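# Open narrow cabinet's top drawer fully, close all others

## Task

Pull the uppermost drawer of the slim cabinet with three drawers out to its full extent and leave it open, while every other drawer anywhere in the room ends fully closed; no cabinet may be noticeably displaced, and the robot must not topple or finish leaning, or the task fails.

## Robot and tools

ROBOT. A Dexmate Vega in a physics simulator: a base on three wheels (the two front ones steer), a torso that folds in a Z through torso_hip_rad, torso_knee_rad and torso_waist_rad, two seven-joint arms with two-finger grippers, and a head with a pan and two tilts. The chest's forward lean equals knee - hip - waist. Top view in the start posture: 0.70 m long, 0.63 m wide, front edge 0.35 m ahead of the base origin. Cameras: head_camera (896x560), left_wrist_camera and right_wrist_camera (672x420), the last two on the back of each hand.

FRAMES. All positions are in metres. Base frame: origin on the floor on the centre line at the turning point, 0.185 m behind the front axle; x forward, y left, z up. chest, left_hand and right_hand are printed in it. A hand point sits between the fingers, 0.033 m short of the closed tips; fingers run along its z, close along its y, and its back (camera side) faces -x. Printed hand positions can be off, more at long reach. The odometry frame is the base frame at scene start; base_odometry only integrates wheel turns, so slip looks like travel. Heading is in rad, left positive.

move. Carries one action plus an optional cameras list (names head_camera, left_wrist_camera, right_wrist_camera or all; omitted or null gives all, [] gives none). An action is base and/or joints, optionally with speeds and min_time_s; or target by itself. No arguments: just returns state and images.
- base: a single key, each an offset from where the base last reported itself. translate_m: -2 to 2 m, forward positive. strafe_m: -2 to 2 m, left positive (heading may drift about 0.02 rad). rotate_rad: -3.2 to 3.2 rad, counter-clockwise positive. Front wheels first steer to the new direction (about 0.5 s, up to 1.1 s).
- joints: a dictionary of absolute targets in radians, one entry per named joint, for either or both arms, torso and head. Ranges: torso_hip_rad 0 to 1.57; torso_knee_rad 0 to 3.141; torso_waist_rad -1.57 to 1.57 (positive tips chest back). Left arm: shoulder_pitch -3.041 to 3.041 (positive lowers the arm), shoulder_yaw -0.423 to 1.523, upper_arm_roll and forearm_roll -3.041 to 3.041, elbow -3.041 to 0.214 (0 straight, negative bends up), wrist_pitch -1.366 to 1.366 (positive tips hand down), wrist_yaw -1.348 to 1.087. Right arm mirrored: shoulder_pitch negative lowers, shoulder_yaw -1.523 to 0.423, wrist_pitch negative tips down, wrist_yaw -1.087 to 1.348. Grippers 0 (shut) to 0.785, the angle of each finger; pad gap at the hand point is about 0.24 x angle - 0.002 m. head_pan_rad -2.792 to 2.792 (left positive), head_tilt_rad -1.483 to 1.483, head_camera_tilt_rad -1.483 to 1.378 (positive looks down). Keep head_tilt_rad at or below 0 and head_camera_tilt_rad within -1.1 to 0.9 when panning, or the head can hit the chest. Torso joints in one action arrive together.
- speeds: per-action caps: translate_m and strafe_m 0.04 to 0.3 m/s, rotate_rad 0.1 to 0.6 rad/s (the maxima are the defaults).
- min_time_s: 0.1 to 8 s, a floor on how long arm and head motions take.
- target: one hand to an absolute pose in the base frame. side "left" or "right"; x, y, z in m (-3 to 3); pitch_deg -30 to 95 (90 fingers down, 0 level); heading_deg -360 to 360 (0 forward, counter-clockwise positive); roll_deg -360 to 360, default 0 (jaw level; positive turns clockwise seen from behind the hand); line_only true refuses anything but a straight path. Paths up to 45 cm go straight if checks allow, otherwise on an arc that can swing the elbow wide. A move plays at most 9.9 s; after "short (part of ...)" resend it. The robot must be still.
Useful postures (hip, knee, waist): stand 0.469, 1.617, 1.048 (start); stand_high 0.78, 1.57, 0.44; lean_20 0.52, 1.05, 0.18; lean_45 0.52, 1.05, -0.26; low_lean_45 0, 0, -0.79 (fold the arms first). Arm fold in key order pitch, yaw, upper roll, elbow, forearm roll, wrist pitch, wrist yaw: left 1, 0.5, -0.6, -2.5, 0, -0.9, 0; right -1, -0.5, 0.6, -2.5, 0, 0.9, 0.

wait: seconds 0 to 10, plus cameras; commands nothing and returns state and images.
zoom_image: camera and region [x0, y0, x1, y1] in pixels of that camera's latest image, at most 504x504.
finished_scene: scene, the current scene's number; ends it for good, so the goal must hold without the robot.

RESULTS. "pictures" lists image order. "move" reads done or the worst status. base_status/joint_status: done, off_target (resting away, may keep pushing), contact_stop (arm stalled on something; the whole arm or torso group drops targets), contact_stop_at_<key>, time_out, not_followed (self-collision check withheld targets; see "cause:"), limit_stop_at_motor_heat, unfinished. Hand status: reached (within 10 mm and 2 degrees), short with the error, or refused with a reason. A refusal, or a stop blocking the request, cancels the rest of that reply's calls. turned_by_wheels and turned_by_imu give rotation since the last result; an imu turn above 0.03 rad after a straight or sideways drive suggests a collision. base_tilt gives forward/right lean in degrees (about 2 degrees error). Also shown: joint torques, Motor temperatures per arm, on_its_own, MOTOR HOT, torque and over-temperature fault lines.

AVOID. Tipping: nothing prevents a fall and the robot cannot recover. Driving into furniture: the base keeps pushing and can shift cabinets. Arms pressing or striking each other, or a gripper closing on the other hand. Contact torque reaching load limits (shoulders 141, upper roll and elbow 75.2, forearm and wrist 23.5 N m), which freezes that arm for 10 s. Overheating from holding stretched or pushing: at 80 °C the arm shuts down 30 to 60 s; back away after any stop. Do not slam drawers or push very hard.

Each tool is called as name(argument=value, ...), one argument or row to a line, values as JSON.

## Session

move(
  cameras=["head_camera"],
)

move(
  joints={"head_pan_rad": -1.3, "head_camera_tilt_rad": 0.3},
  cameras=["head_camera"],
)

move(
  joints={"head_pan_rad": -2.5, "head_camera_tilt_rad": 0.3},
  cameras=["head_camera"],
)

move(
  joints={"head_pan_rad": 2.5, "head_camera_tilt_rad": 0.3},
  cameras=["head_camera"],
)

move(
  joints={"head_pan_rad": 1.3, "head_camera_tilt_rad": 0.3},
  cameras=["head_camera"],
)

Scene clock: 0.00 s.
Joint torques (N m): no reading
Motor temperatures (°C): left_arm=[31 31 31 26 40 35 41] | right_arm=[29 27 32 31 36 36 33]
base_odometry: x=+0.000 y=+0.000 heading=+0.000
turned_by_wheels: +0.000
turned_by_imu: +0.000
base_tilt: forward=+0.0 right=+0.7
base_status: not commanded
joint_positions: torso_hip_rad=+0.469 torso_knee_rad=+1.617 torso_waist_rad=+1.048 left_shoulder_pitch_rad=+2.199 left_shoulder_yaw_rad=+0.008 left_upper_arm_roll_rad=-0.009 left_elbow_rad=-1.083 left_forearm_roll_rad=+0.016 left_wrist_pitch_rad=-0.484 left_wrist_yaw_rad=+0.004 left_gripper_rad=+0.005 right_shoulder_pitch_rad=-2.209 right_shoulder_yaw_rad=+0.017 right_upper_arm_roll_rad=-0.013 right_elbow_rad=-1.119 right_forearm_roll_rad=-0.015 right_wrist_pitch_rad=+0.484 right_wrist_yaw_rad=-0.019 right_gripper_rad=+0.005 head_pan_rad=+0.000 head_tilt_rad=+0.000 head_camera_tilt_rad=+0.000
joint_status: not commanded
chest: x=-0.0111 y=+0.0000 z=+1.4155 quat_wxyz=(+0.999, +0.000, +0.050, +0.000) (m; base frame)
left_hand: x=+0.1862 y=+0.2374 z=+0.5952 quat_wxyz=(+0.407, +0.009, +0.913, +0.007) pitch_deg=+41.9 heading_deg=+0.4 roll_deg=+1.6 back=up (m; base frame)
right_hand: x=+0.1977 y=-0.2171 z=+0.6067 quat_wxyz=(+0.419, +0.002, +0.908, +0.001) pitch_deg=+40.4 heading_deg=+0.0 roll_deg=+0.2 back=up (m; base frame)
pictures: head_camera

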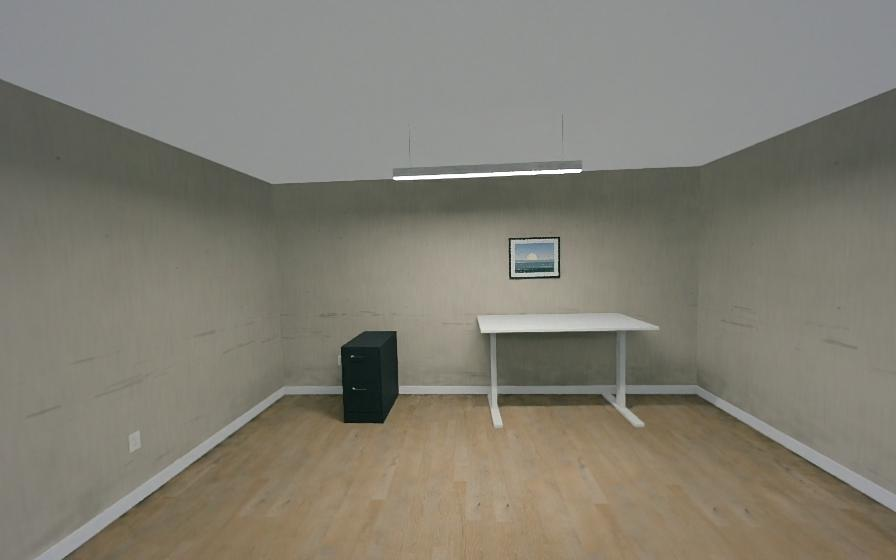

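Scene clock: 1.53 s.
Joint torques (N m): left_arm=[5.74 0.41 -1.49 -3.45 0.24 -1.53 0.08] | right_arm=[-4.53 -1.32 0.52 -3.43 -0.14 1.96 -0.03]
Motor temperatures (°C): left_arm=[31 31 31 26 40 35 41] | right_arm=[29 27 32 31 36 36 33]
move: done
base_odometry: x=+0.000 y=+0.000 heading=+0.000
turned_by_wheels: +0.000
turned_by_imu: +0.000
base_tilt: forward=+0.0 right=+0.7
base_status: not commanded
joint_positions: torso_hip_rad=+0.469 torso_knee_rad=+1.617 torso_waist_rad=+1.048 left_shoulder_pitch_rad=+2.199 left_shoulder_yaw_rad=+0.008 left_upper_arm_roll_rad=-0.009 left_elbow_rad=-1.083 left_forearm_roll_rad=+0.016 left_wrist_pitch_rad=-0.484 left_wrist_yaw_rad=+0.004 left_gripper_rad=+0.005 right_shoulder_pitch_rad=-2.209 right_shoulder_yaw_rad=+0.017 right_upper_arm_roll_rad=-0.013 right_elbow_rad=-1.119 right_forearm_roll_rad=-0.015 right_wrist_pitch_rad=+0.484 right_wrist_yaw_rad=-0.019 right_gripper_rad=+0.005 head_pan_rad=-1.300 head_tilt_rad=+0.000 head_camera_tilt_rad=+0.300
joint_status: all done
chest: x=-0.0111 y=+0.0000 z=+1.4155 quat_wxyz=(+0.999, +0.000, +0.050, +0.000) (m; base frame)
left_hand: x=+0.1862 y=+0.2374 z=+0.5952 quat_wxyz=(+0.407, +0.009, +0.913, +0.007) pitch_deg=+41.9 heading_deg=+0.4 roll_deg=+1.6 back=up (m; base frame)
right_hand: x=+0.1977 y=-0.2171 z=+0.6067 quat_wxyz=(+0.419, +0.002, +0.908, +0.001) pitch_deg=+40.4 heading_deg=+0.0 roll_deg=+0.2 back=up (m; base frame)
pictures: head_camera

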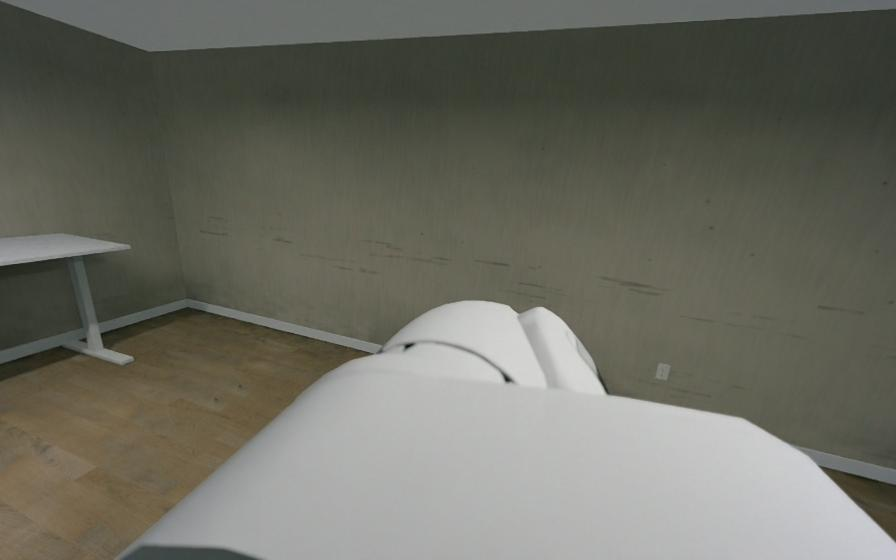

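Scene clock: 3.00 s.
Joint torques (N m): left_arm=[5.29 0.91 -1.5 -1.96 0.18 -1.92 0.03] | right_arm=[-5.15 -1.07 -0.09 -2.52 0.05 2.79 -0.05]
Motor temperatures (°C): left_arm=[31 31 31 26 40 35 41] | right_arm=[29 27 32 31 36 36 33]
move: done
base_odometry: x=+0.000 y=+0.000 heading=+0.000
turned_by_wheels: +0.000
turned_by_imu: +0.000
base_tilt: forward=+0.1 right=+0.8
base_status: not commanded
joint_positions: torso_hip_rad=+0.469 torso_knee_rad=+1.617 torso_waist_rad=+1.048 left_shoulder_pitch_rad=+2.199 left_shoulder_yaw_rad=+0.008 left_upper_arm_roll_rad=-0.009 left_elbow_rad=-1.083 left_forearm_roll_rad=+0.016 left_wrist_pitch_rad=-0.484 left_wrist_yaw_rad=+0.004 left_gripper_rad=+0.005 right_shoulder_pitch_rad=-2.209 right_shoulder_yaw_rad=+0.017 right_upper_arm_roll_rad=-0.013 right_elbow_rad=-1.119 right_forearm_roll_rad=-0.015 right_wrist_pitch_rad=+0.484 right_wrist_yaw_rad=-0.019 right_gripper_rad=+0.005 head_pan_rad=-2.500 head_tilt_rad=+0.000 head_camera_tilt_rad=+0.300
joint_status: all done
chest: x=-0.0111 y=+0.0000 z=+1.4155 quat_wxyz=(+0.999, +0.000, +0.050, +0.000) (m; base frame)
left_hand: x=+0.1862 y=+0.2374 z=+0.5952 quat_wxyz=(+0.407, +0.009, +0.913, +0.007) pitch_deg=+41.9 heading_deg=+0.4 roll_deg=+1.6 back=up (m; base frame)
right_hand: x=+0.1977 y=-0.2171 z=+0.6067 quat_wxyz=(+0.419, +0.002, +0.908, +0.001) pitch_deg=+40.4 heading_deg=+0.0 roll_deg=+0.2 back=up (m; base frame)
pictures: head_camera

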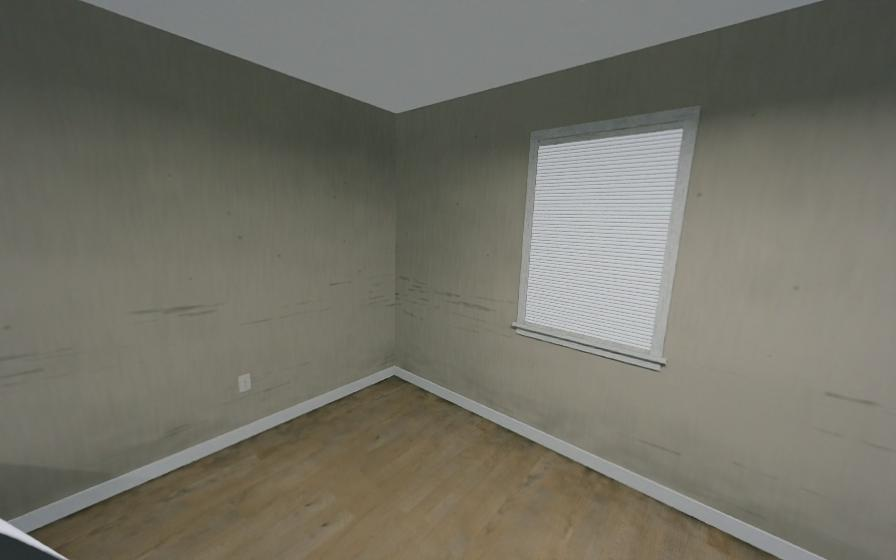

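Scene clock: 7.00 s.
Joint torques (N m): left_arm=[5.66 0.15 -0.84 -2.25 0 -2.09 0.33] | right_arm=[-5.23 -1.46 0.06 -1.69 0.02 3.18 -0.05]
Motor temperatures (°C): left_arm=[31 31 31 26 40 35 41] | right_arm=[29 27 32 31 36 36 33]
move: done
base_odometry: x=+0.000 y=+0.000 heading=+0.000
turned_by_wheels: +0.000
turned_by_imu: +0.000
base_tilt: forward=+0.1 right=+0.7
base_status: not commanded
joint_positions: torso_hip_rad=+0.469 torso_knee_rad=+1.617 torso_waist_rad=+1.048 left_shoulder_pitch_rad=+2.199 left_shoulder_yaw_rad=+0.008 left_upper_arm_roll_rad=-0.009 left_elbow_rad=-1.083 left_forearm_roll_rad=+0.016 left_wrist_pitch_rad=-0.484 left_wrist_yaw_rad=+0.004 left_gripper_rad=+0.005 right_shoulder_pitch_rad=-2.209 right_shoulder_yaw_rad=+0.017 right_upper_arm_roll_rad=-0.013 right_elbow_rad=-1.119 right_forearm_roll_rad=-0.015 right_wrist_pitch_rad=+0.484 right_wrist_yaw_rad=-0.019 right_gripper_rad=+0.005 head_pan_rad=+2.500 head_tilt_rad=+0.000 head_camera_tilt_rad=+0.300
joint_status: all done
chest: x=-0.0111 y=+0.0000 z=+1.4155 quat_wxyz=(+0.999, +0.000, +0.050, +0.000) (m; base frame)
left_hand: x=+0.1862 y=+0.2374 z=+0.5952 quat_wxyz=(+0.407, +0.009, +0.913, +0.007) pitch_deg=+41.9 heading_deg=+0.4 roll_deg=+1.6 back=up (m; base frame)
right_hand: x=+0.1977 y=-0.2171 z=+0.6067 quat_wxyz=(+0.419, +0.002, +0.908, +0.001) pitch_deg=+40.4 heading_deg=+0.0 roll_deg=+0.2 back=up (m; base frame)
pictures: head_camera

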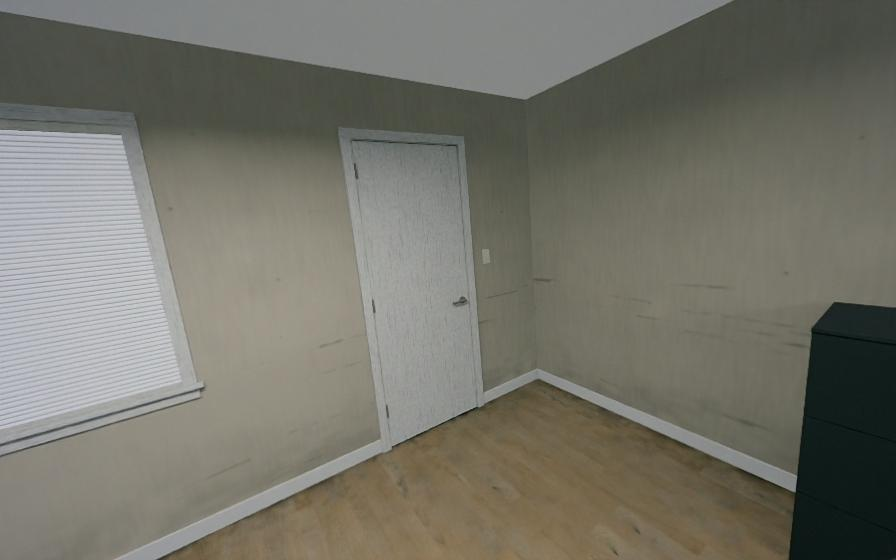

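Scene clock: 8.47 s.
Joint torques (N m): left_arm=[5.14 0.28 -1.11 -3.58 0.04 -2.69 -0.06] | right_arm=[-5.43 -0.62 0.1 -2.76 0.15 3.04 0.01]
Motor temperatures (°C): left_arm=[31 31 31 26 40 35 41] | right_arm=[29 27 32 31 36 36 33]
move: done
base_odometry: x=+0.000 y=+0.000 heading=+0.000
turned_by_wheels: +0.000
turned_by_imu: +0.000
base_tilt: forward=+0.0 right=+0.7
base_status: not commanded
joint_positions: torso_hip_rad=+0.469 torso_knee_rad=+1.617 torso_waist_rad=+1.048 left_shoulder_pitch_rad=+2.199 left_shoulder_yaw_rad=+0.008 left_upper_arm_roll_rad=-0.009 left_elbow_rad=-1.083 left_forearm_roll_rad=+0.016 left_wrist_pitch_rad=-0.484 left_wrist_yaw_rad=+0.004 left_gripper_rad=+0.005 right_shoulder_pitch_rad=-2.209 right_shoulder_yaw_rad=+0.017 right_upper_arm_roll_rad=-0.013 right_elbow_rad=-1.119 right_forearm_roll_rad=-0.015 right_wrist_pitch_rad=+0.484 right_wrist_yaw_rad=-0.019 right_gripper_rad=+0.005 head_pan_rad=+1.300 head_tilt_rad=+0.000 head_camera_tilt_rad=+0.300
joint_status: all done
chest: x=-0.0111 y=+0.0000 z=+1.4155 quat_wxyz=(+0.999, +0.000, +0.050, +0.000) (m; base frame)
left_hand: x=+0.1862 y=+0.2374 z=+0.5952 quat_wxyz=(+0.407, +0.009, +0.913, +0.007) pitch_deg=+41.9 heading_deg=+0.4 roll_deg=+1.6 back=up (m; base frame)
right_hand: x=+0.1977 y=-0.2171 z=+0.6067 quat_wxyz=(+0.419, +0.002, +0.908, +0.001) pitch_deg=+40.4 heading_deg=+0.0 roll_deg=+0.2 back=up (m; base frame)
pictures: head_camera

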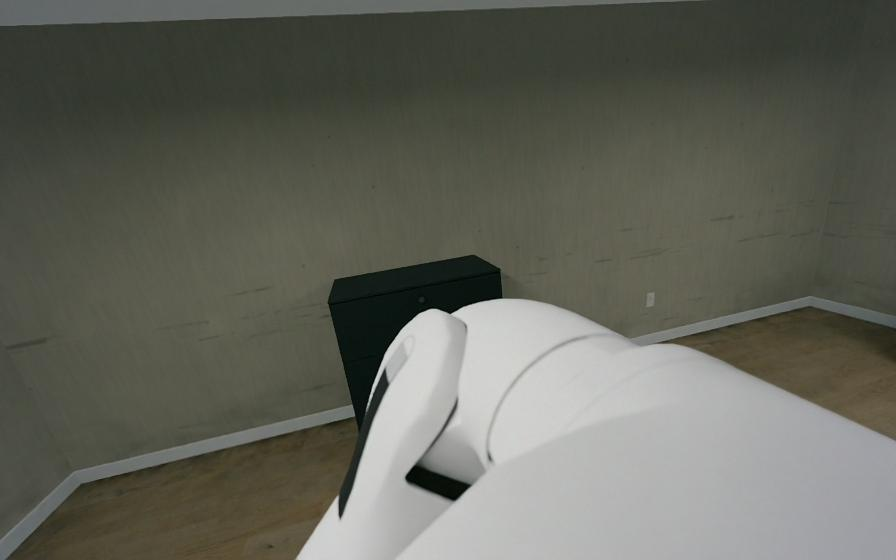

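move(
  joints={"head_pan_rad": 0.2, "head_camera_tilt_rad": 0.2},
  cameras=["head_camera"],
)

zoom_image(
  camera="head_camera",
  region=[380, 220, 540, 400],
)

move(
  joints={"head_pan_rad": 1.9, "head_camera_tilt_rad": 0.3},
  cameras=["head_camera"],
)

zoom_image(
  camera="head_camera",
  region=[440, 200, 760, 520],
)

Scene clock: 10.73 s.
Joint torques (N m): left_arm=[4.96 1.68 -0.98 -1.55 -0.14 -1.65 -0.1] | right_arm=[-4.14 -1.12 0.09 -2.23 0.03 2.55 -0.13]
Motor temperatures (°C): left_arm=[31 31 31 26 40 35 41] | right_arm=[29 27 32 31 36 36 33]
move: done
base_odometry: x=+0.000 y=+0.000 heading=+0.000
turned_by_wheels: +0.000
turned_by_imu: +0.000
base_tilt: forward=+0.0 right=+0.7
base_status: not commanded
joint_positions: torso_hip_rad=+0.469 torso_knee_rad=+1.617 torso_waist_rad=+1.048 left_shoulder_pitch_rad=+2.199 left_shoulder_yaw_rad=+0.008 left_upper_arm_roll_rad=-0.009 left_elbow_rad=-1.083 left_forearm_roll_rad=+0.016 left_wrist_pitch_rad=-0.484 left_wrist_yaw_rad=+0.004 left_gripper_rad=+0.005 right_shoulder_pitch_rad=-2.209 right_shoulder_yaw_rad=+0.017 right_upper_arm_roll_rad=-0.013 right_elbow_rad=-1.119 right_forearm_roll_rad=-0.015 right_wrist_pitch_rad=+0.484 right_wrist_yaw_rad=-0.019 right_gripper_rad=+0.005 head_pan_rad=+0.200 head_tilt_rad=+0.000 head_camera_tilt_rad=+0.200
joint_status: all done
chest: x=-0.0111 y=+0.0000 z=+1.4155 quat_wxyz=(+0.999, +0.000, +0.050, +0.000) (m; base frame)
left_hand: x=+0.1862 y=+0.2374 z=+0.5952 quat_wxyz=(+0.407, +0.009, +0.913, +0.007) pitch_deg=+41.9 heading_deg=+0.4 roll_deg=+1.6 back=up (m; base frame)
right_hand: x=+0.1977 y=-0.2171 z=+0.6067 quat_wxyz=(+0.419, +0.002, +0.908, +0.001) pitch_deg=+40.4 heading_deg=+0.0 roll_deg=+0.2 back=up (m; base frame)
pictures: head_camera

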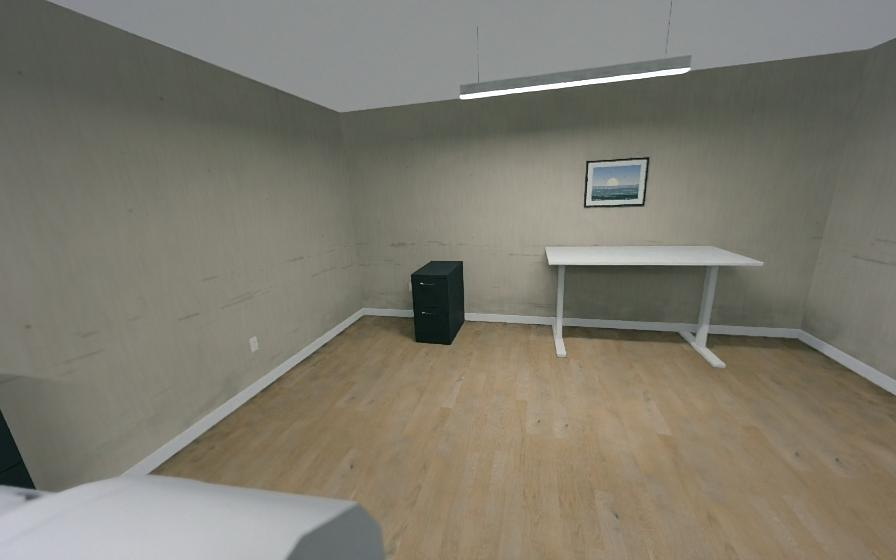

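Scaled by 2.800 from the camera's 896x560 image, which has a finer 960x600 frame.

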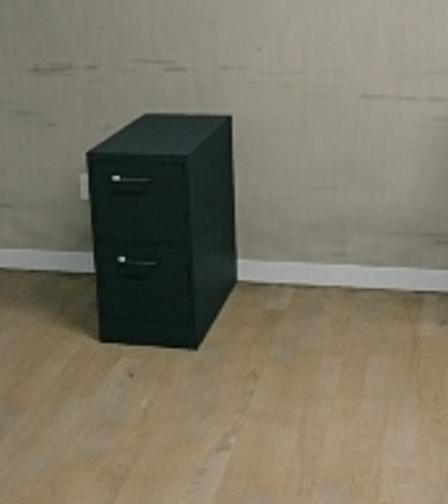

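Scene clock: 12.53 s.
Joint torques (N m): left_arm=[4.99 -1.02 -1.63 -2.47 0.06 -2.3 -0.12] | right_arm=[-4.4 -0.98 -0.09 -1.95 0.06 2.9 -0.19]
Motor temperatures (°C): left_arm=[31 31 31 26 40 35 41] | right_arm=[29 27 32 31 36 36 33]
move: done
base_odometry: x=+0.000 y=+0.000 heading=+0.000
turned_by_wheels: +0.000
turned_by_imu: +0.000
base_tilt: forward=+0.0 right=+0.7
base_status: not commanded
joint_positions: torso_hip_rad=+0.469 torso_knee_rad=+1.617 torso_waist_rad=+1.048 left_shoulder_pitch_rad=+2.199 left_shoulder_yaw_rad=+0.008 left_upper_arm_roll_rad=-0.009 left_elbow_rad=-1.083 left_forearm_roll_rad=+0.016 left_wrist_pitch_rad=-0.484 left_wrist_yaw_rad=+0.004 left_gripper_rad=+0.005 right_shoulder_pitch_rad=-2.209 right_shoulder_yaw_rad=+0.017 right_upper_arm_roll_rad=-0.013 right_elbow_rad=-1.119 right_forearm_roll_rad=-0.015 right_wrist_pitch_rad=+0.484 right_wrist_yaw_rad=-0.019 right_gripper_rad=+0.005 head_pan_rad=+1.900 head_tilt_rad=+0.000 head_camera_tilt_rad=+0.300
joint_status: all done
chest: x=-0.0111 y=+0.0000 z=+1.4155 quat_wxyz=(+0.999, +0.000, +0.050, +0.000) (m; base frame)
left_hand: x=+0.1862 y=+0.2374 z=+0.5952 quat_wxyz=(+0.407, +0.009, +0.913, +0.007) pitch_deg=+41.9 heading_deg=+0.4 roll_deg=+1.6 back=up (m; base frame)
right_hand: x=+0.1977 y=-0.2171 z=+0.6067 quat_wxyz=(+0.419, +0.002, +0.908, +0.001) pitch_deg=+40.4 heading_deg=+0.0 roll_deg=+0.2 back=up (m; base frame)
pictures: head_camera

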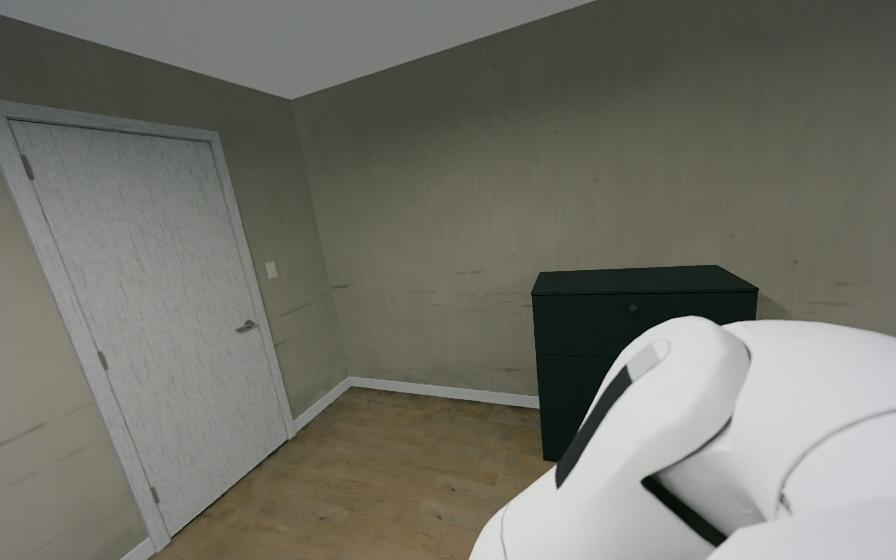

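Scaled by 1.575 from the camera's 896x560 image, which has a finer 960x600 frame.

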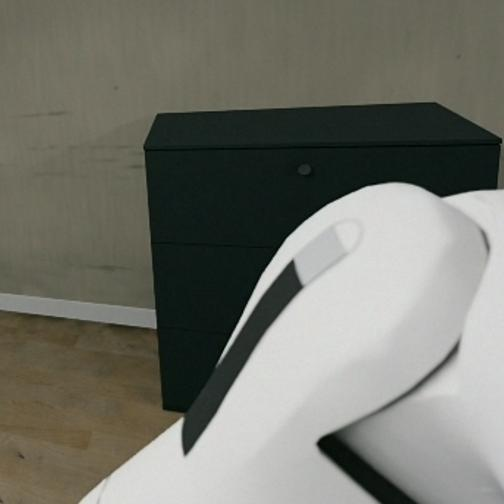

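move(
  base={"rotate_rad": -1.69},
  joints={"head_pan_rad": 0.0, "head_camera_tilt_rad": 0.5},
  cameras=["head_camera"],
)

Scene clock: 17.03 s.
Joint torques (N m): left_arm=[4.89 0.67 -1.46 -2.03 -0.12 -2.28 -0.11] | right_arm=[-4.68 -2.36 -0.12 -1.77 0.16 2.5 -0.02]
Motor temperatures (°C): left_arm=[31 31 31 26 40 35 41] | right_arm=[29 27 32 31 36 36 33]
move: done
base_odometry: x=+0.002 y=+0.001 heading=-1.695
turned_by_wheels: -1.695
turned_by_imu: -1.686
base_tilt: forward=+0.0 right=+0.8
base_status: done
joint_positions: torso_hip_rad=+0.469 torso_knee_rad=+1.617 torso_waist_rad=+1.048 left_shoulder_pitch_rad=+2.199 left_shoulder_yaw_rad=+0.008 left_upper_arm_roll_rad=-0.009 left_elbow_rad=-1.083 left_forearm_roll_rad=+0.016 left_wrist_pitch_rad=-0.484 left_wrist_yaw_rad=+0.004 left_gripper_rad=+0.005 right_shoulder_pitch_rad=-2.209 right_shoulder_yaw_rad=+0.017 right_upper_arm_roll_rad=-0.013 right_elbow_rad=-1.119 right_forearm_roll_rad=-0.015 right_wrist_pitch_rad=+0.484 right_wrist_yaw_rad=-0.019 right_gripper_rad=+0.005 head_pan_rad=+0.000 head_tilt_rad=+0.000 head_camera_tilt_rad=+0.500
joint_status: all done
chest: x=-0.0111 y=+0.0000 z=+1.4155 quat_wxyz=(+0.999, +0.000, +0.050, +0.000) (m; base frame)
left_hand: x=+0.1862 y=+0.2374 z=+0.5952 quat_wxyz=(+0.407, +0.009, +0.913, +0.007) pitch_deg=+41.9 heading_deg=+0.4 roll_deg=+1.6 back=up (m; base frame)
right_hand: x=+0.1977 y=-0.2171 z=+0.6067 quat_wxyz=(+0.419, +0.002, +0.908, +0.001) pitch_deg=+40.4 heading_deg=+0.0 roll_deg=+0.2 back=up (m; base frame)
pictures: head_camera

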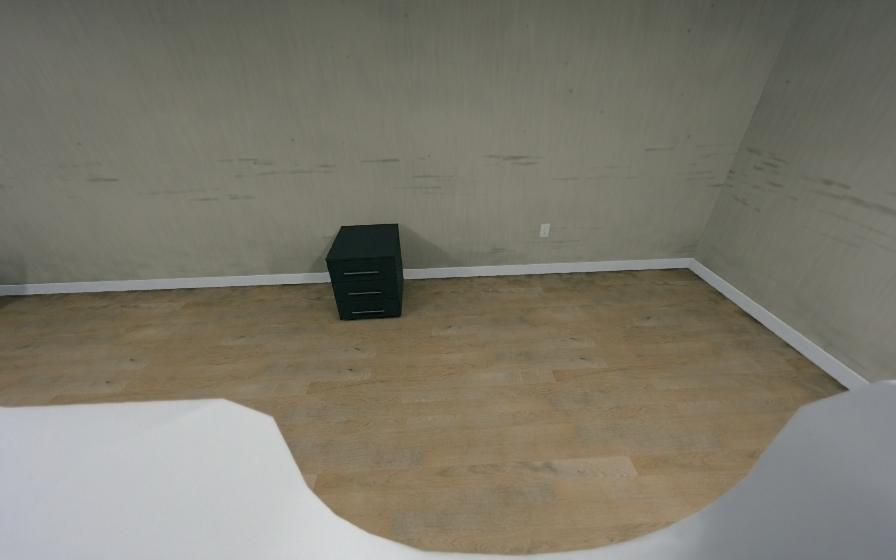

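zoom_image(
  camera="head_camera",
  region=[310, 210, 430, 330],
)

Scaled by 4.200 from the camera's 896x560 image, which has a finer 960x600 frame.

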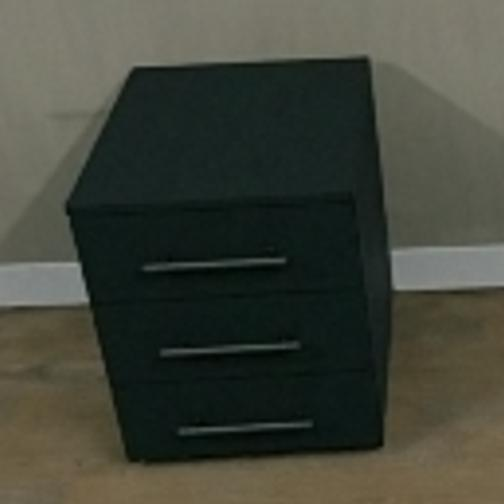

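move(
  base={"rotate_rad": 0.105},
  cameras=[],
)

move(
  joints={"torso_hip_rad": 0.52, "torso_knee_rad": 1.05, "torso_waist_rad": -0.26, "head_camera_tilt_rad": 0.0},
  cameras=[],
)

move(
  target={"side": "right", "x": 0.5, "y": -0.25, "z": 0.85, "pitch_deg": 0, "heading_deg": 0, "roll_deg": 90},
  cameras=[],
)

move(
  target={"side": "left", "x": 0.4, "y": 0.32, "z": 0.95, "pitch_deg": 0, "heading_deg": 0, "roll_deg": 0},
  cameras=[],
)

move(
  joints={"torso_hip_rad": 0.1, "torso_knee_rad": 0.25, "torso_waist_rad": -0.64, "head_camera_tilt_rad": -0.2},
  cameras=["head_camera"],
)

Scene clock: 19.40 s.
Joint torques (N m): left_arm=[4.46 1.29 -1.4 -2.35 -0.22 -2.24 0] | right_arm=[-4.93 -2.01 0.23 -3.27 0.03 2.05 -0.24]
Motor temperatures (°C): left_arm=[31 31 31 26 40 35 41] | right_arm=[29 27 32 31 36 36 33]
move: done
base_odometry: x=+0.002 y=+0.001 heading=-1.590
turned_by_wheels: +0.105
turned_by_imu: +0.105
base_tilt: forward=+0.1 right=+0.7
base_status: done
joint_positions: torso_hip_rad=+0.469 torso_knee_rad=+1.617 torso_waist_rad=+1.048 left_shoulder_pitch_rad=+2.199 left_shoulder_yaw_rad=+0.008 left_upper_arm_roll_rad=-0.009 left_elbow_rad=-1.083 left_forearm_roll_rad=+0.016 left_wrist_pitch_rad=-0.484 left_wrist_yaw_rad=+0.004 left_gripper_rad=+0.005 right_shoulder_pitch_rad=-2.209 right_shoulder_yaw_rad=+0.017 right_upper_arm_roll_rad=-0.013 right_elbow_rad=-1.119 right_forearm_roll_rad=-0.015 right_wrist_pitch_rad=+0.484 right_wrist_yaw_rad=-0.019 right_gripper_rad=+0.005 head_pan_rad=+0.000 head_tilt_rad=+0.000 head_camera_tilt_rad=+0.500
joint_status: not commanded
chest: x=-0.0111 y=+0.0000 z=+1.4155 quat_wxyz=(+0.999, +0.000, +0.050, +0.000) (m; base frame)
left_hand: x=+0.1862 y=+0.2374 z=+0.5952 quat_wxyz=(+0.407, +0.009, +0.913, +0.007) pitch_deg=+41.9 heading_deg=+0.4 roll_deg=+1.6 back=up (m; base frame)
right_hand: x=+0.1977 y=-0.2171 z=+0.6067 quat_wxyz=(+0.419, +0.002, +0.908, +0.001) pitch_deg=+40.4 heading_deg=+0.0 roll_deg=+0.2 back=up (m; base frame)
pictures: none
No camera images: "cameras" was empty.

Scene clock: 25.53 s.
Joint torques (N m): left_arm=[21.83 0.36 -0.81 2.75 0.1 -0.75 0.02] | right_arm=[-20.4 -1.55 -0.02 2.99 0.01 1.33 -0.15]
Motor temperatures (°C): left_arm=[31 31 31 26 40 35 41] | right_arm=[30 27 32 31 36 36 33]
move: done
base_odometry: x=+0.002 y=+0.001 heading=-1.590
turned_by_wheels: +0.000
turned_by_imu: +0.000
base_tilt: forward=+0.0 right=+0.8
base_status: not commanded
joint_positions: torso_hip_rad=+0.520 torso_knee_rad=+1.050 torso_waist_rad=-0.260 left_shoulder_pitch_rad=+2.199 left_shoulder_yaw_rad=+0.008 left_upper_arm_roll_rad=-0.009 left_elbow_rad=-1.083 left_forearm_roll_rad=+0.016 left_wrist_pitch_rad=-0.484 left_wrist_yaw_rad=+0.004 left_gripper_rad=+0.005 right_shoulder_pitch_rad=-2.209 right_shoulder_yaw_rad=+0.017 right_upper_arm_roll_rad=-0.013 right_elbow_rad=-1.119 right_forearm_roll_rad=-0.015 right_wrist_pitch_rad=+0.484 right_wrist_yaw_rad=-0.019 right_gripper_rad=+0.005 head_pan_rad=+0.000 head_tilt_rad=+0.000 head_camera_tilt_rad=+0.000
joint_status: all done
chest: x=+0.0407 y=+0.0000 z=+1.2164 quat_wxyz=(+0.923, +0.000, +0.385, +0.000) (m; base frame)
left_hand: x=-0.3291 y=+0.2374 z=+0.4582 quat_wxyz=(+0.074, +0.011, +0.997, +0.004) pitch_deg=+81.5 heading_deg=+2.2 roll_deg=+3.5 (m; base frame)
right_hand: x=-0.3130 y=-0.2171 z=+0.4597 quat_wxyz=(+0.088, +0.002, +0.996, +0.000) pitch_deg=+79.9 heading_deg=+0.1 roll_deg=+0.4 (m; base frame)
pictures: none
No camera images: "cameras" was empty.

Scene clock: 32.67 s.
Joint torques (N m): left_arm=[22.03 -0.9 -1.74 3.29 0.11 -0.73 -0.29] | right_arm=[10.31 -3.58 -1.5 -8.45 -0.23 -0.82 2.77]
Motor temperatures (°C): left_arm=[31 31 31 26 40 35 41] | right_arm=[30 27 32 31 36 36 33]
move: done
base_odometry: x=+0.002 y=+0.001 heading=-1.590
turned_by_wheels: +0.000
turned_by_imu: +0.000
base_tilt: forward=+0.0 right=+0.7
base_status: not commanded
joint_positions: torso_hip_rad=+0.520 torso_knee_rad=+1.050 torso_waist_rad=-0.260 left_shoulder_pitch_rad=+2.199 left_shoulder_yaw_rad=+0.008 left_upper_arm_roll_rad=-0.009 left_elbow_rad=-1.083 left_forearm_roll_rad=+0.016 left_wrist_pitch_rad=-0.484 left_wrist_yaw_rad=+0.004 left_gripper_rad=+0.005 right_shoulder_pitch_rad=-1.658 right_shoulder_yaw_rad=-0.264 right_upper_arm_roll_rad=-0.061 right_elbow_rad=-2.217 right_forearm_roll_rad=+1.744 right_wrist_pitch_rad=+0.207 right_wrist_yaw_rad=+0.252 right_gripper_rad=+0.005 head_pan_rad=+0.000 head_tilt_rad=+0.000 head_camera_tilt_rad=+0.000
joint_status: not commanded
chest: x=+0.0407 y=+0.0000 z=+1.2164 quat_wxyz=(+0.923, +0.000, +0.385, +0.000) (m; base frame)
left_hand: x=-0.3291 y=+0.2374 z=+0.4582 quat_wxyz=(+0.074, +0.011, +0.997, +0.004) pitch_deg=+81.5 heading_deg=+2.2 roll_deg=+3.5 (m; base frame)
right_hand: x=+0.4991 y=-0.2506 z=+0.8476 quat_wxyz=(+0.500, +0.500, +0.502, +0.498) pitch_deg=+0.2 heading_deg=+0.0 roll_deg=+89.8 (m; base frame)
right_hand_status: reached (checked arc [a long move; over the whole arc the hand travels 1.00 m to end 0.90 m from its start, up to 0.19 m off the straight line; right_forearm_roll_rad turns most, 1.76 rad; on the way or at its end the hand turns up to 114 deg from its attitude at the start], planned for 5.8 s): 3 mm and 0.3 deg off.
pictures: none
No camera images: "cameras" was empty.

Scene clock: 38.27 s.
Joint torques (N m): left_arm=[5.54 1.13 -9.15 -5.37 0.82 -2.17 0.07] | right_arm=[10.22 -4.18 -1.17 -8.81 -0.24 -0.76 2.93]
Motor temperatures (°C): left_arm=[31 31 31 26 40 35 41] | right_arm=[30 27 32 31 36 36 33]
move: done
base_odometry: x=+0.002 y=+0.001 heading=-1.590
turned_by_wheels: +0.000
turned_by_imu: +0.000
base_tilt: forward=+0.0 right=+0.7
base_status: not commanded
joint_positions: torso_hip_rad=+0.520 torso_knee_rad=+1.050 torso_waist_rad=-0.260 left_shoulder_pitch_rad=+2.430 left_shoulder_yaw_rad=+1.148 left_upper_arm_roll_rad=-0.322 left_elbow_rad=-2.349 left_forearm_roll_rad=-0.359 left_wrist_pitch_rad=-0.787 left_wrist_yaw_rad=+0.898 left_gripper_rad=+0.005 right_shoulder_pitch_rad=-1.656 right_shoulder_yaw_rad=-0.264 right_upper_arm_roll_rad=-0.061 right_elbow_rad=-2.219 right_forearm_roll_rad=+1.748 right_wrist_pitch_rad=+0.206 right_wrist_yaw_rad=+0.253 right_gripper_rad=+0.005 head_pan_rad=+0.000 head_tilt_rad=+0.000 head_camera_tilt_rad=+0.000
joint_status: not commanded
chest: x=+0.0407 y=+0.0000 z=+1.2164 quat_wxyz=(+0.923, +0.000, +0.385, +0.000) (m; base frame)
left_hand: x=+0.3994 y=+0.3213 z=+0.9483 quat_wxyz=(+0.706, +0.001, +0.708, +0.002) pitch_deg=+0.1 heading_deg=+0.1 roll_deg=+0.3 back=up (m; base frame)
left_hand_status: reached (checked arc [a long move; over the whole arc the hand travels 1.04 m to end 0.88 m from its start, up to 0.24 m off the straight line; left_elbow_rad turns most, 1.27 rad; on the way or at its end the hand turns up to 81 deg from its attitude at the start], planned for 4.3 s): 2 mm and 0.3 deg off.
right_hand: x=+0.4998 y=-0.2502 z=+0.8496 quat_wxyz=(+0.500, +0.500, +0.500, +0.500) pitch_deg=+0.1 heading_deg=+0.0 roll_deg=+90.0 (m; base frame)
pictures: none
No camera images: "cameras" was empty.

Scene clock: 42.50 s.
Joint torques (N m): left_arm=[5.63 1.63 -9.78 -4.69 1.09 -2.27 0.34] | right_arm=[9.31 -4.72 -1.63 -8.91 -0.31 -0.56 2.87]
Motor temperatures (°C): left_arm=[31 31 31 26 40 35 41] | right_arm=[30 27 32 31 36 36 33]
move: done
base_odometry: x=+0.002 y=+0.001 heading=-1.590
turned_by_wheels: +0.000
turned_by_imu: +0.000
base_tilt: forward=+0.0 right=+0.7
base_status: not commanded
joint_positions: torso_hip_rad=+0.100 torso_knee_rad=+0.250 torso_waist_rad=-0.640 left_shoulder_pitch_rad=+2.431 left_shoulder_yaw_rad=+1.152 left_upper_arm_roll_rad=-0.323 left_elbow_rad=-2.353 left_forearm_roll_rad=-0.360 left_wrist_pitch_rad=-0.788 left_wrist_yaw_rad=+0.900 left_gripper_rad=+0.005 right_shoulder_pitch_rad=-1.656 right_shoulder_yaw_rad=-0.264 right_upper_arm_roll_rad=-0.061 right_elbow_rad=-2.220 right_forearm_roll_rad=+1.748 right_wrist_pitch_rad=+0.206 right_wrist_yaw_rad=+0.253 right_gripper_rad=+0.005 head_pan_rad=+0.000 head_tilt_rad=+0.000 head_camera_tilt_rad=-0.200
joint_status: all done
chest: x=+0.0376 y=+0.0000 z=+0.9369 quat_wxyz=(+0.923, +0.000, +0.385, +0.000) (m; base frame)
left_hand: x=+0.3968 y=+0.3200 z=+0.6703 quat_wxyz=(+0.707, +0.000, +0.707, +0.000) pitch_deg=+0.0 heading_deg=+0.0 roll_deg=+0.0 back=up (m; base frame)
right_hand: x=+0.4967 y=-0.2502 z=+0.5701 quat_wxyz=(+0.500, +0.500, +0.500, +0.500) pitch_deg=+0.1 heading_deg=+0.0 roll_deg=+90.0 (m; base frame)
pictures: head_camera

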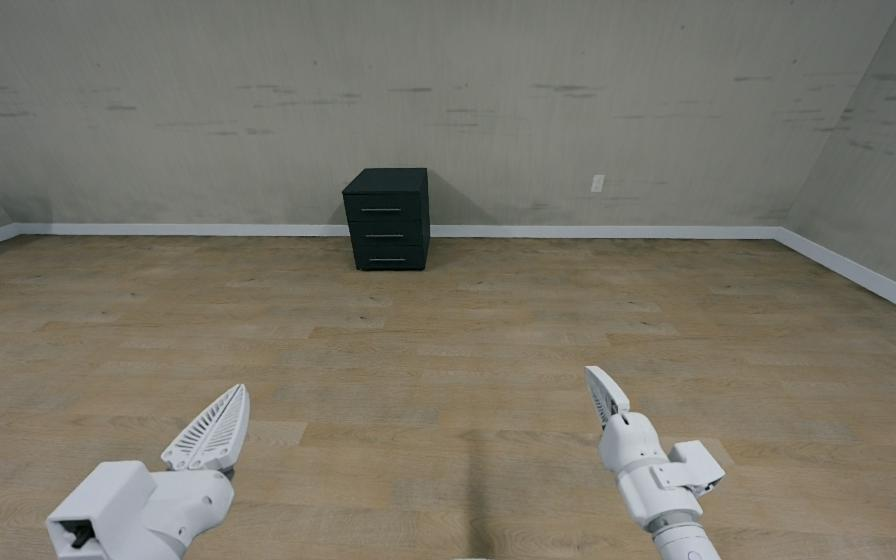

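zoom_image(
  camera="head_camera",
  region=[320, 150, 450, 290],
)

Scaled by 3.600 from the camera's 896x560 image, which has a finer 960x600 frame.

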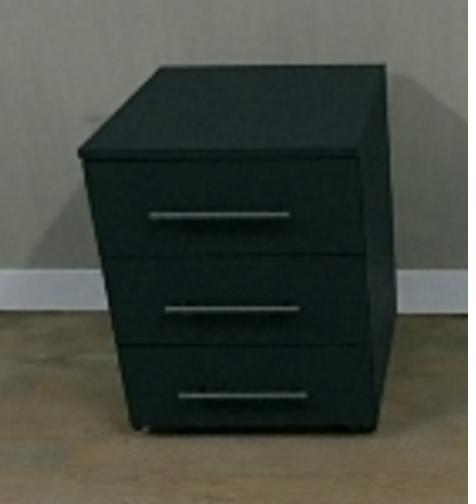

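move(
  base={"rotate_rad": 0.016},
  cameras=[],
)

move(
  base={"strafe_m": 0.545},
  cameras=[],
)

move(
  target={"side": "right", "x": 0.72, "y": -0.2, "z": 0.415, "pitch_deg": 0, "heading_deg": 0, "roll_deg": 90},
  cameras=["head_camera", "right_wrist_camera"],
)

Scene clock: 44.07 s.
Joint torques (N m): left_arm=[4.81 1.24 -9.01 -5.42 1.06 -2.87 0.15] | right_arm=[9.24 -3.55 -1.02 -9.58 -0.35 -0.13 2.76]
Motor temperatures (°C): left_arm=[31 31 31 26 40 35 41] | right_arm=[30 27 32 31 36 36 33]
move: done
base_odometry: x=+0.002 y=+0.001 heading=-1.574
turned_by_wheels: +0.016
turned_by_imu: +0.016
base_tilt: forward=+0.0 right=+0.7
base_status: done
joint_positions: torso_hip_rad=+0.100 torso_knee_rad=+0.250 torso_waist_rad=-0.640 left_shoulder_pitch_rad=+2.431 left_shoulder_yaw_rad=+1.152 left_upper_arm_roll_rad=-0.323 left_elbow_rad=-2.353 left_forearm_roll_rad=-0.360 left_wrist_pitch_rad=-0.788 left_wrist_yaw_rad=+0.900 left_gripper_rad=+0.005 right_shoulder_pitch_rad=-1.656 right_shoulder_yaw_rad=-0.264 right_upper_arm_roll_rad=-0.061 right_elbow_rad=-2.220 right_forearm_roll_rad=+1.748 right_wrist_pitch_rad=+0.206 right_wrist_yaw_rad=+0.253 right_gripper_rad=+0.005 head_pan_rad=+0.000 head_tilt_rad=+0.000 head_camera_tilt_rad=-0.200
joint_status: not commanded
chest: x=+0.0376 y=+0.0000 z=+0.9369 quat_wxyz=(+0.923, +0.000, +0.385, +0.000) (m; base frame)
left_hand: x=+0.3968 y=+0.3200 z=+0.6703 quat_wxyz=(+0.707, +0.000, +0.707, +0.000) pitch_deg=+0.0 heading_deg=+0.0 roll_deg=+0.0 back=up (m; base frame)
right_hand: x=+0.4967 y=-0.2502 z=+0.5701 quat_wxyz=(+0.500, +0.500, +0.500, +0.500) pitch_deg=+0.1 heading_deg=+0.0 roll_deg=+90.0 (m; base frame)
pictures: none
No camera images: "cameras" was empty.

Scene clock: 47.83 s.
Joint torques (N m): left_arm=[4.13 0.38 -8.6 -4.35 0.9 -2.03 0.3] | right_arm=[10 -2.01 -1.46 -7.76 -0.34 -0.29 2.78]
Motor temperatures (°C): left_arm=[31 31 31 26 40 35 41] | right_arm=[30 27 32 31 36 36 33]
move: done
base_odometry: x=+0.544 y=+0.003 heading=-1.560
turned_by_wheels: +0.014
turned_by_imu: +0.006
base_tilt: forward=+0.1 right=+0.7
base_status: done
joint_positions: torso_hip_rad=+0.100 torso_knee_rad=+0.250 torso_waist_rad=-0.640 left_shoulder_pitch_rad=+2.431 left_shoulder_yaw_rad=+1.152 left_upper_arm_roll_rad=-0.323 left_elbow_rad=-2.353 left_forearm_roll_rad=-0.360 left_wrist_pitch_rad=-0.788 left_wrist_yaw_rad=+0.900 left_gripper_rad=+0.005 right_shoulder_pitch_rad=-1.656 right_shoulder_yaw_rad=-0.264 right_upper_arm_roll_rad=-0.061 right_elbow_rad=-2.220 right_forearm_roll_rad=+1.748 right_wrist_pitch_rad=+0.206 right_wrist_yaw_rad=+0.253 right_gripper_rad=+0.005 head_pan_rad=+0.000 head_tilt_rad=+0.000 head_camera_tilt_rad=-0.200
joint_status: not commanded
chest: x=+0.0376 y=+0.0000 z=+0.9369 quat_wxyz=(+0.923, +0.000, +0.385, +0.000) (m; base frame)
left_hand: x=+0.3968 y=+0.3200 z=+0.6703 quat_wxyz=(+0.707, +0.000, +0.707, +0.000) pitch_deg=+0.0 heading_deg=+0.0 roll_deg=+0.0 back=up (m; base frame)
right_hand: x=+0.4967 y=-0.2502 z=+0.5701 quat_wxyz=(+0.500, +0.500, +0.500, +0.500) pitch_deg=+0.1 heading_deg=+0.0 roll_deg=+90.0 (m; base frame)
pictures: none
No camera images: "cameras" was empty.

Scene clock: 53.27 s.
Joint torques (N m): left_arm=[6.14 0.03 -9.5 -5.28 1.22 -2.77 0.04] | right_arm=[25.48 0.42 -2.65 -4.3 -0.12 -0.2 2.86]
Motor temperatures (°C): left_arm=[31 31 31 26 40 35 41] | right_arm=[30 27 32 31 36 36 33]
move: done
base_odometry: x=+0.544 y=+0.003 heading=-1.560
turned_by_wheels: +0.000
turned_by_imu: +0.000
base_tilt: forward=+0.0 right=+0.7
base_status: not commanded
joint_positions: torso_hip_rad=+0.100 torso_knee_rad=+0.250 torso_waist_rad=-0.640 left_shoulder_pitch_rad=+2.431 left_shoulder_yaw_rad=+1.152 left_upper_arm_roll_rad=-0.323 left_elbow_rad=-2.353 left_forearm_roll_rad=-0.360 left_wrist_pitch_rad=-0.788 left_wrist_yaw_rad=+0.900 left_gripper_rad=+0.005 right_shoulder_pitch_rad=-0.746 right_shoulder_yaw_rad=-0.072 right_upper_arm_roll_rad=-0.233 right_elbow_rad=-1.013 right_forearm_roll_rad=+1.757 right_wrist_pitch_rad=+0.159 right_wrist_yaw_rad=+0.546 right_gripper_rad=+0.005 head_pan_rad=+0.000 head_tilt_rad=+0.000 head_camera_tilt_rad=-0.200
joint_status: not commanded
chest: x=+0.0376 y=+0.0000 z=+0.9369 quat_wxyz=(+0.923, +0.000, +0.385, +0.000) (m; base frame)
left_hand: x=+0.3968 y=+0.3200 z=+0.6703 quat_wxyz=(+0.707, +0.000, +0.707, +0.000) pitch_deg=+0.0 heading_deg=+0.0 roll_deg=+0.0 back=up (m; base frame)
right_hand: x=+0.7194 y=-0.2004 z=+0.4149 quat_wxyz=(+0.500, +0.500, +0.500, +0.500) pitch_deg=+0.0 heading_deg=+0.0 roll_deg=+90.0 (m; base frame)
right_hand_status: reached (straight line, planned for 4.1 s): 1 mm and 0.0 deg off.
pictures: head_camera, right_wrist_camera

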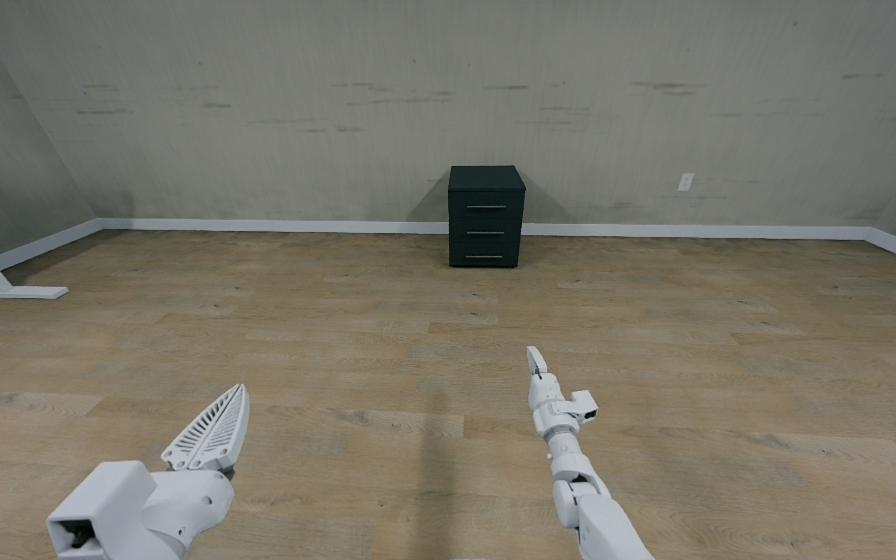

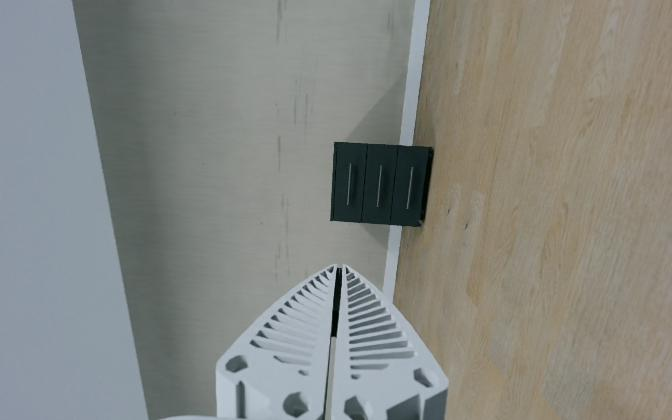

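move(
  base={"translate_m": 0.82},
  joints={"right_gripper_rad": 0.35},
  cameras=["head_camera", "right_wrist_camera"],
)

Scene clock: 58.57 s.
Joint torques (N m): left_arm=[5.74 1.97 -8.08 -4.83 1.18 -1.34 0.02] | right_arm=[24.66 -0.38 -2.29 -4.85 -0.05 0.51 2.55]
Motor temperatures (°C): left_arm=[31 31 31 26 40 35 41] | right_arm=[30 27 32 31 36 36 33]
move: done
base_odometry: x=+0.553 y=-0.817 heading=-1.561
turned_by_wheels: -0.001
turned_by_imu: -0.002
base_tilt: forward=+0.1 right=+0.8
base_status: done
joint_positions: torso_hip_rad=+0.100 torso_knee_rad=+0.250 torso_waist_rad=-0.640 left_shoulder_pitch_rad=+2.431 left_shoulder_yaw_rad=+1.152 left_upper_arm_roll_rad=-0.323 left_elbow_rad=-2.353 left_forearm_roll_rad=-0.360 left_wrist_pitch_rad=-0.788 left_wrist_yaw_rad=+0.900 left_gripper_rad=+0.005 right_shoulder_pitch_rad=-0.743 right_shoulder_yaw_rad=-0.071 right_upper_arm_roll_rad=-0.234 right_elbow_rad=-1.009 right_forearm_roll_rad=+1.757 right_wrist_pitch_rad=+0.158 right_wrist_yaw_rad=+0.547 right_gripper_rad=+0.350 head_pan_rad=+0.000 head_tilt_rad=+0.000 head_camera_tilt_rad=-0.200
joint_status: all done
chest: x=+0.0376 y=+0.0000 z=+0.9369 quat_wxyz=(+0.923, +0.000, +0.385, +0.000) (m; base frame)
left_hand: x=+0.3968 y=+0.3200 z=+0.6703 quat_wxyz=(+0.707, +0.000, +0.707, +0.000) pitch_deg=+0.0 heading_deg=+0.0 roll_deg=+0.0 back=up (m; base frame)
right_hand: x=+0.7198 y=-0.2002 z=+0.4146 quat_wxyz=(+0.500, +0.500, +0.500, +0.500) pitch_deg=+0.0 heading_deg=+0.0 roll_deg=+90.0 (m; base frame)
pictures: head_camera, right_wrist_camera

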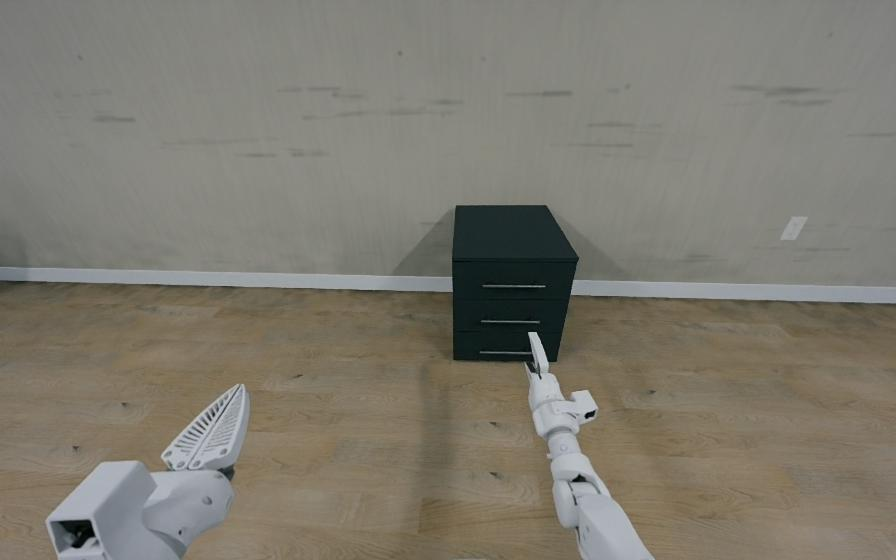

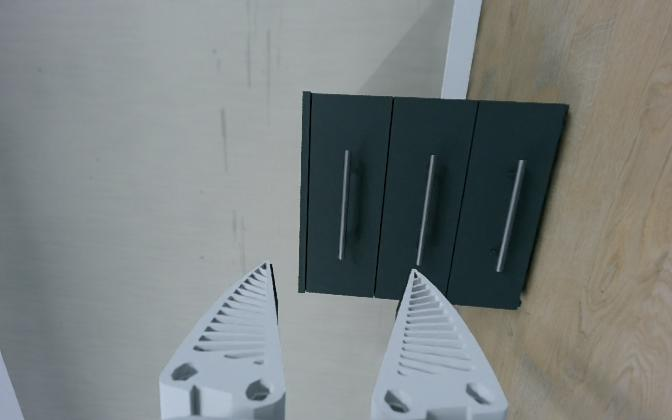

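move(
  base={"translate_m": 0.22},
  speeds={"translate_m": 0.15},
  cameras=["right_wrist_camera"],
)

Scene clock: 61.27 s.
Joint torques (N m): left_arm=[5.69 1.58 -8.96 -5.91 1.32 -1.37 -0.09] | right_arm=[24.65 0.39 -1.98 -5.5 -0.17 -0.46 2.55]
Motor temperatures (°C): left_arm=[31 31 31 26 40 35 41] | right_arm=[30 27 32 31 36 36 33]
move: done
base_odometry: x=+0.556 y=-1.037 heading=-1.562
turned_by_wheels: -0.001
turned_by_imu: -0.001
base_tilt: forward=+0.1 right=+0.8
base_status: done
joint_positions: torso_hip_rad=+0.100 torso_knee_rad=+0.250 torso_waist_rad=-0.640 left_shoulder_pitch_rad=+2.431 left_shoulder_yaw_rad=+1.152 left_upper_arm_roll_rad=-0.323 left_elbow_rad=-2.353 left_forearm_roll_rad=-0.360 left_wrist_pitch_rad=-0.788 left_wrist_yaw_rad=+0.900 left_gripper_rad=+0.005 right_shoulder_pitch_rad=-0.743 right_shoulder_yaw_rad=-0.071 right_upper_arm_roll_rad=-0.234 right_elbow_rad=-1.009 right_forearm_roll_rad=+1.757 right_wrist_pitch_rad=+0.158 right_wrist_yaw_rad=+0.547 right_gripper_rad=+0.350 head_pan_rad=+0.000 head_tilt_rad=+0.000 head_camera_tilt_rad=-0.200
joint_status: not commanded
chest: x=+0.0376 y=+0.0000 z=+0.9369 quat_wxyz=(+0.923, +0.000, +0.385, +0.000) (m; base frame)
left_hand: x=+0.3968 y=+0.3200 z=+0.6703 quat_wxyz=(+0.707, +0.000, +0.707, +0.000) pitch_deg=+0.0 heading_deg=+0.0 roll_deg=+0.0 back=up (m; base frame)
right_hand: x=+0.7198 y=-0.2002 z=+0.4146 quat_wxyz=(+0.500, +0.500, +0.500, +0.500) pitch_deg=+0.0 heading_deg=+0.0 roll_deg=+90.0 (m; base frame)
pictures: right_wrist_camera

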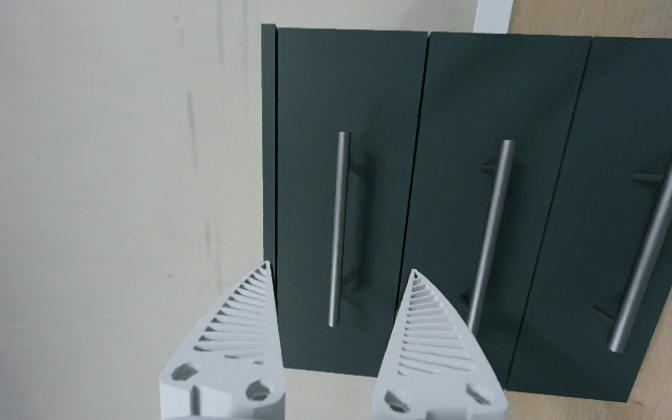

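move(
  target={"side": "right", "x": 0.72, "y": -0.2, "z": 0.419, "pitch_deg": 0, "heading_deg": 0, "roll_deg": 90},
  cameras=[],
)

move(
  base={"translate_m": 0.06},
  speeds={"translate_m": 0.08},
  cameras=["right_wrist_camera"],
)

Scene clock: 62.80 s.
Joint torques (N m): left_arm=[6.92 2.93 -8.17 -5.59 1.28 -2.12 0.05] | right_arm=[6.18 -3.13 3.4 -8.04 -0.63 0.5 1.93]
Motor temperatures (°C): left_arm=[31 31 31 26 40 35 41] | right_arm=[30 27 32 31 36 36 33]
move: done
base_odometry: x=+0.556 y=-1.037 heading=-1.562
turned_by_wheels: +0.000
turned_by_imu: +0.000
base_tilt: forward=+0.1 right=+0.8
base_status: not commanded
joint_positions: torso_hip_rad=+0.100 torso_knee_rad=+0.250 torso_waist_rad=-0.640 left_shoulder_pitch_rad=+2.431 left_shoulder_yaw_rad=+1.152 left_upper_arm_roll_rad=-0.323 left_elbow_rad=-2.353 left_forearm_roll_rad=-0.360 left_wrist_pitch_rad=-0.788 left_wrist_yaw_rad=+0.900 left_gripper_rad=+0.005 right_shoulder_pitch_rad=-0.753 right_shoulder_yaw_rad=-0.074 right_upper_arm_roll_rad=-0.234 right_elbow_rad=-1.035 right_forearm_roll_rad=+1.756 right_wrist_pitch_rad=+0.161 right_wrist_yaw_rad=+0.532 right_gripper_rad=+0.350 head_pan_rad=+0.000 head_tilt_rad=+0.000 head_camera_tilt_rad=-0.200
joint_status: not commanded
chest: x=+0.0376 y=+0.0000 z=+0.9369 quat_wxyz=(+0.923, +0.000, +0.385, +0.000) (m; base frame)
left_hand: x=+0.3968 y=+0.3200 z=+0.6703 quat_wxyz=(+0.707, +0.000, +0.707, +0.000) pitch_deg=+0.0 heading_deg=+0.0 roll_deg=+0.0 back=up (m; base frame)
right_hand: x=+0.7201 y=-0.1999 z=+0.4185 quat_wxyz=(+0.500, +0.500, +0.500, +0.500) pitch_deg=+0.0 heading_deg=+0.0 roll_deg=-90.0 (m; base frame)
right_hand_status: reached (straight line, planned for 0.4 s): 1 mm and 0.0 deg off.
pictures: none
No camera images: "cameras" was empty.

Scene clock: 64.33 s.
Joint torques (N m): left_arm=[5.08 1.91 -7.69 -3.81 0.96 -1.75 0.34] | right_arm=[5.69 -2.45 4.04 -6.22 -0.71 0.2 1.86]
Motor temperatures (°C): left_arm=[31 31 31 26 40 35 41] | right_arm=[30 27 32 31 36 36 33]
move: done
base_odometry: x=+0.556 y=-1.097 heading=-1.562
turned_by_wheels: -0.001
turned_by_imu: -0.001
base_tilt: forward=+0.0 right=+0.7
base_status: done
joint_positions: torso_hip_rad=+0.100 torso_knee_rad=+0.250 torso_waist_rad=-0.640 left_shoulder_pitch_rad=+2.431 left_shoulder_yaw_rad=+1.152 left_upper_arm_roll_rad=-0.323 left_elbow_rad=-2.353 left_forearm_roll_rad=-0.360 left_wrist_pitch_rad=-0.788 left_wrist_yaw_rad=+0.900 left_gripper_rad=+0.005 right_shoulder_pitch_rad=-0.754 right_shoulder_yaw_rad=-0.074 right_upper_arm_roll_rad=-0.234 right_elbow_rad=-1.038 right_forearm_roll_rad=+1.755 right_wrist_pitch_rad=+0.162 right_wrist_yaw_rad=+0.530 right_gripper_rad=+0.350 head_pan_rad=+0.000 head_tilt_rad=+0.000 head_camera_tilt_rad=-0.200
joint_status: not commanded
chest: x=+0.0376 y=+0.0000 z=+0.9369 quat_wxyz=(+0.923, +0.000, +0.385, +0.000) (m; base frame)
left_hand: x=+0.3968 y=+0.3200 z=+0.6703 quat_wxyz=(+0.707, +0.000, +0.707, +0.000) pitch_deg=+0.0 heading_deg=+0.0 roll_deg=+0.0 back=up (m; base frame)
right_hand: x=+0.7201 y=-0.1998 z=+0.4190 quat_wxyz=(+0.500, +0.500, +0.500, +0.500) pitch_deg=+0.0 heading_deg=+0.0 roll_deg=-90.0 (m; base frame)
pictures: right_wrist_camera

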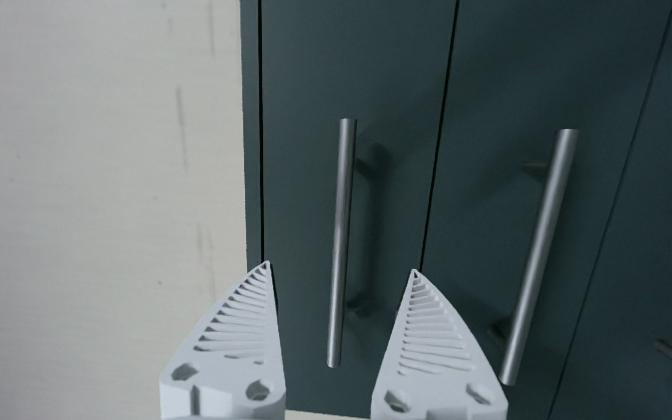

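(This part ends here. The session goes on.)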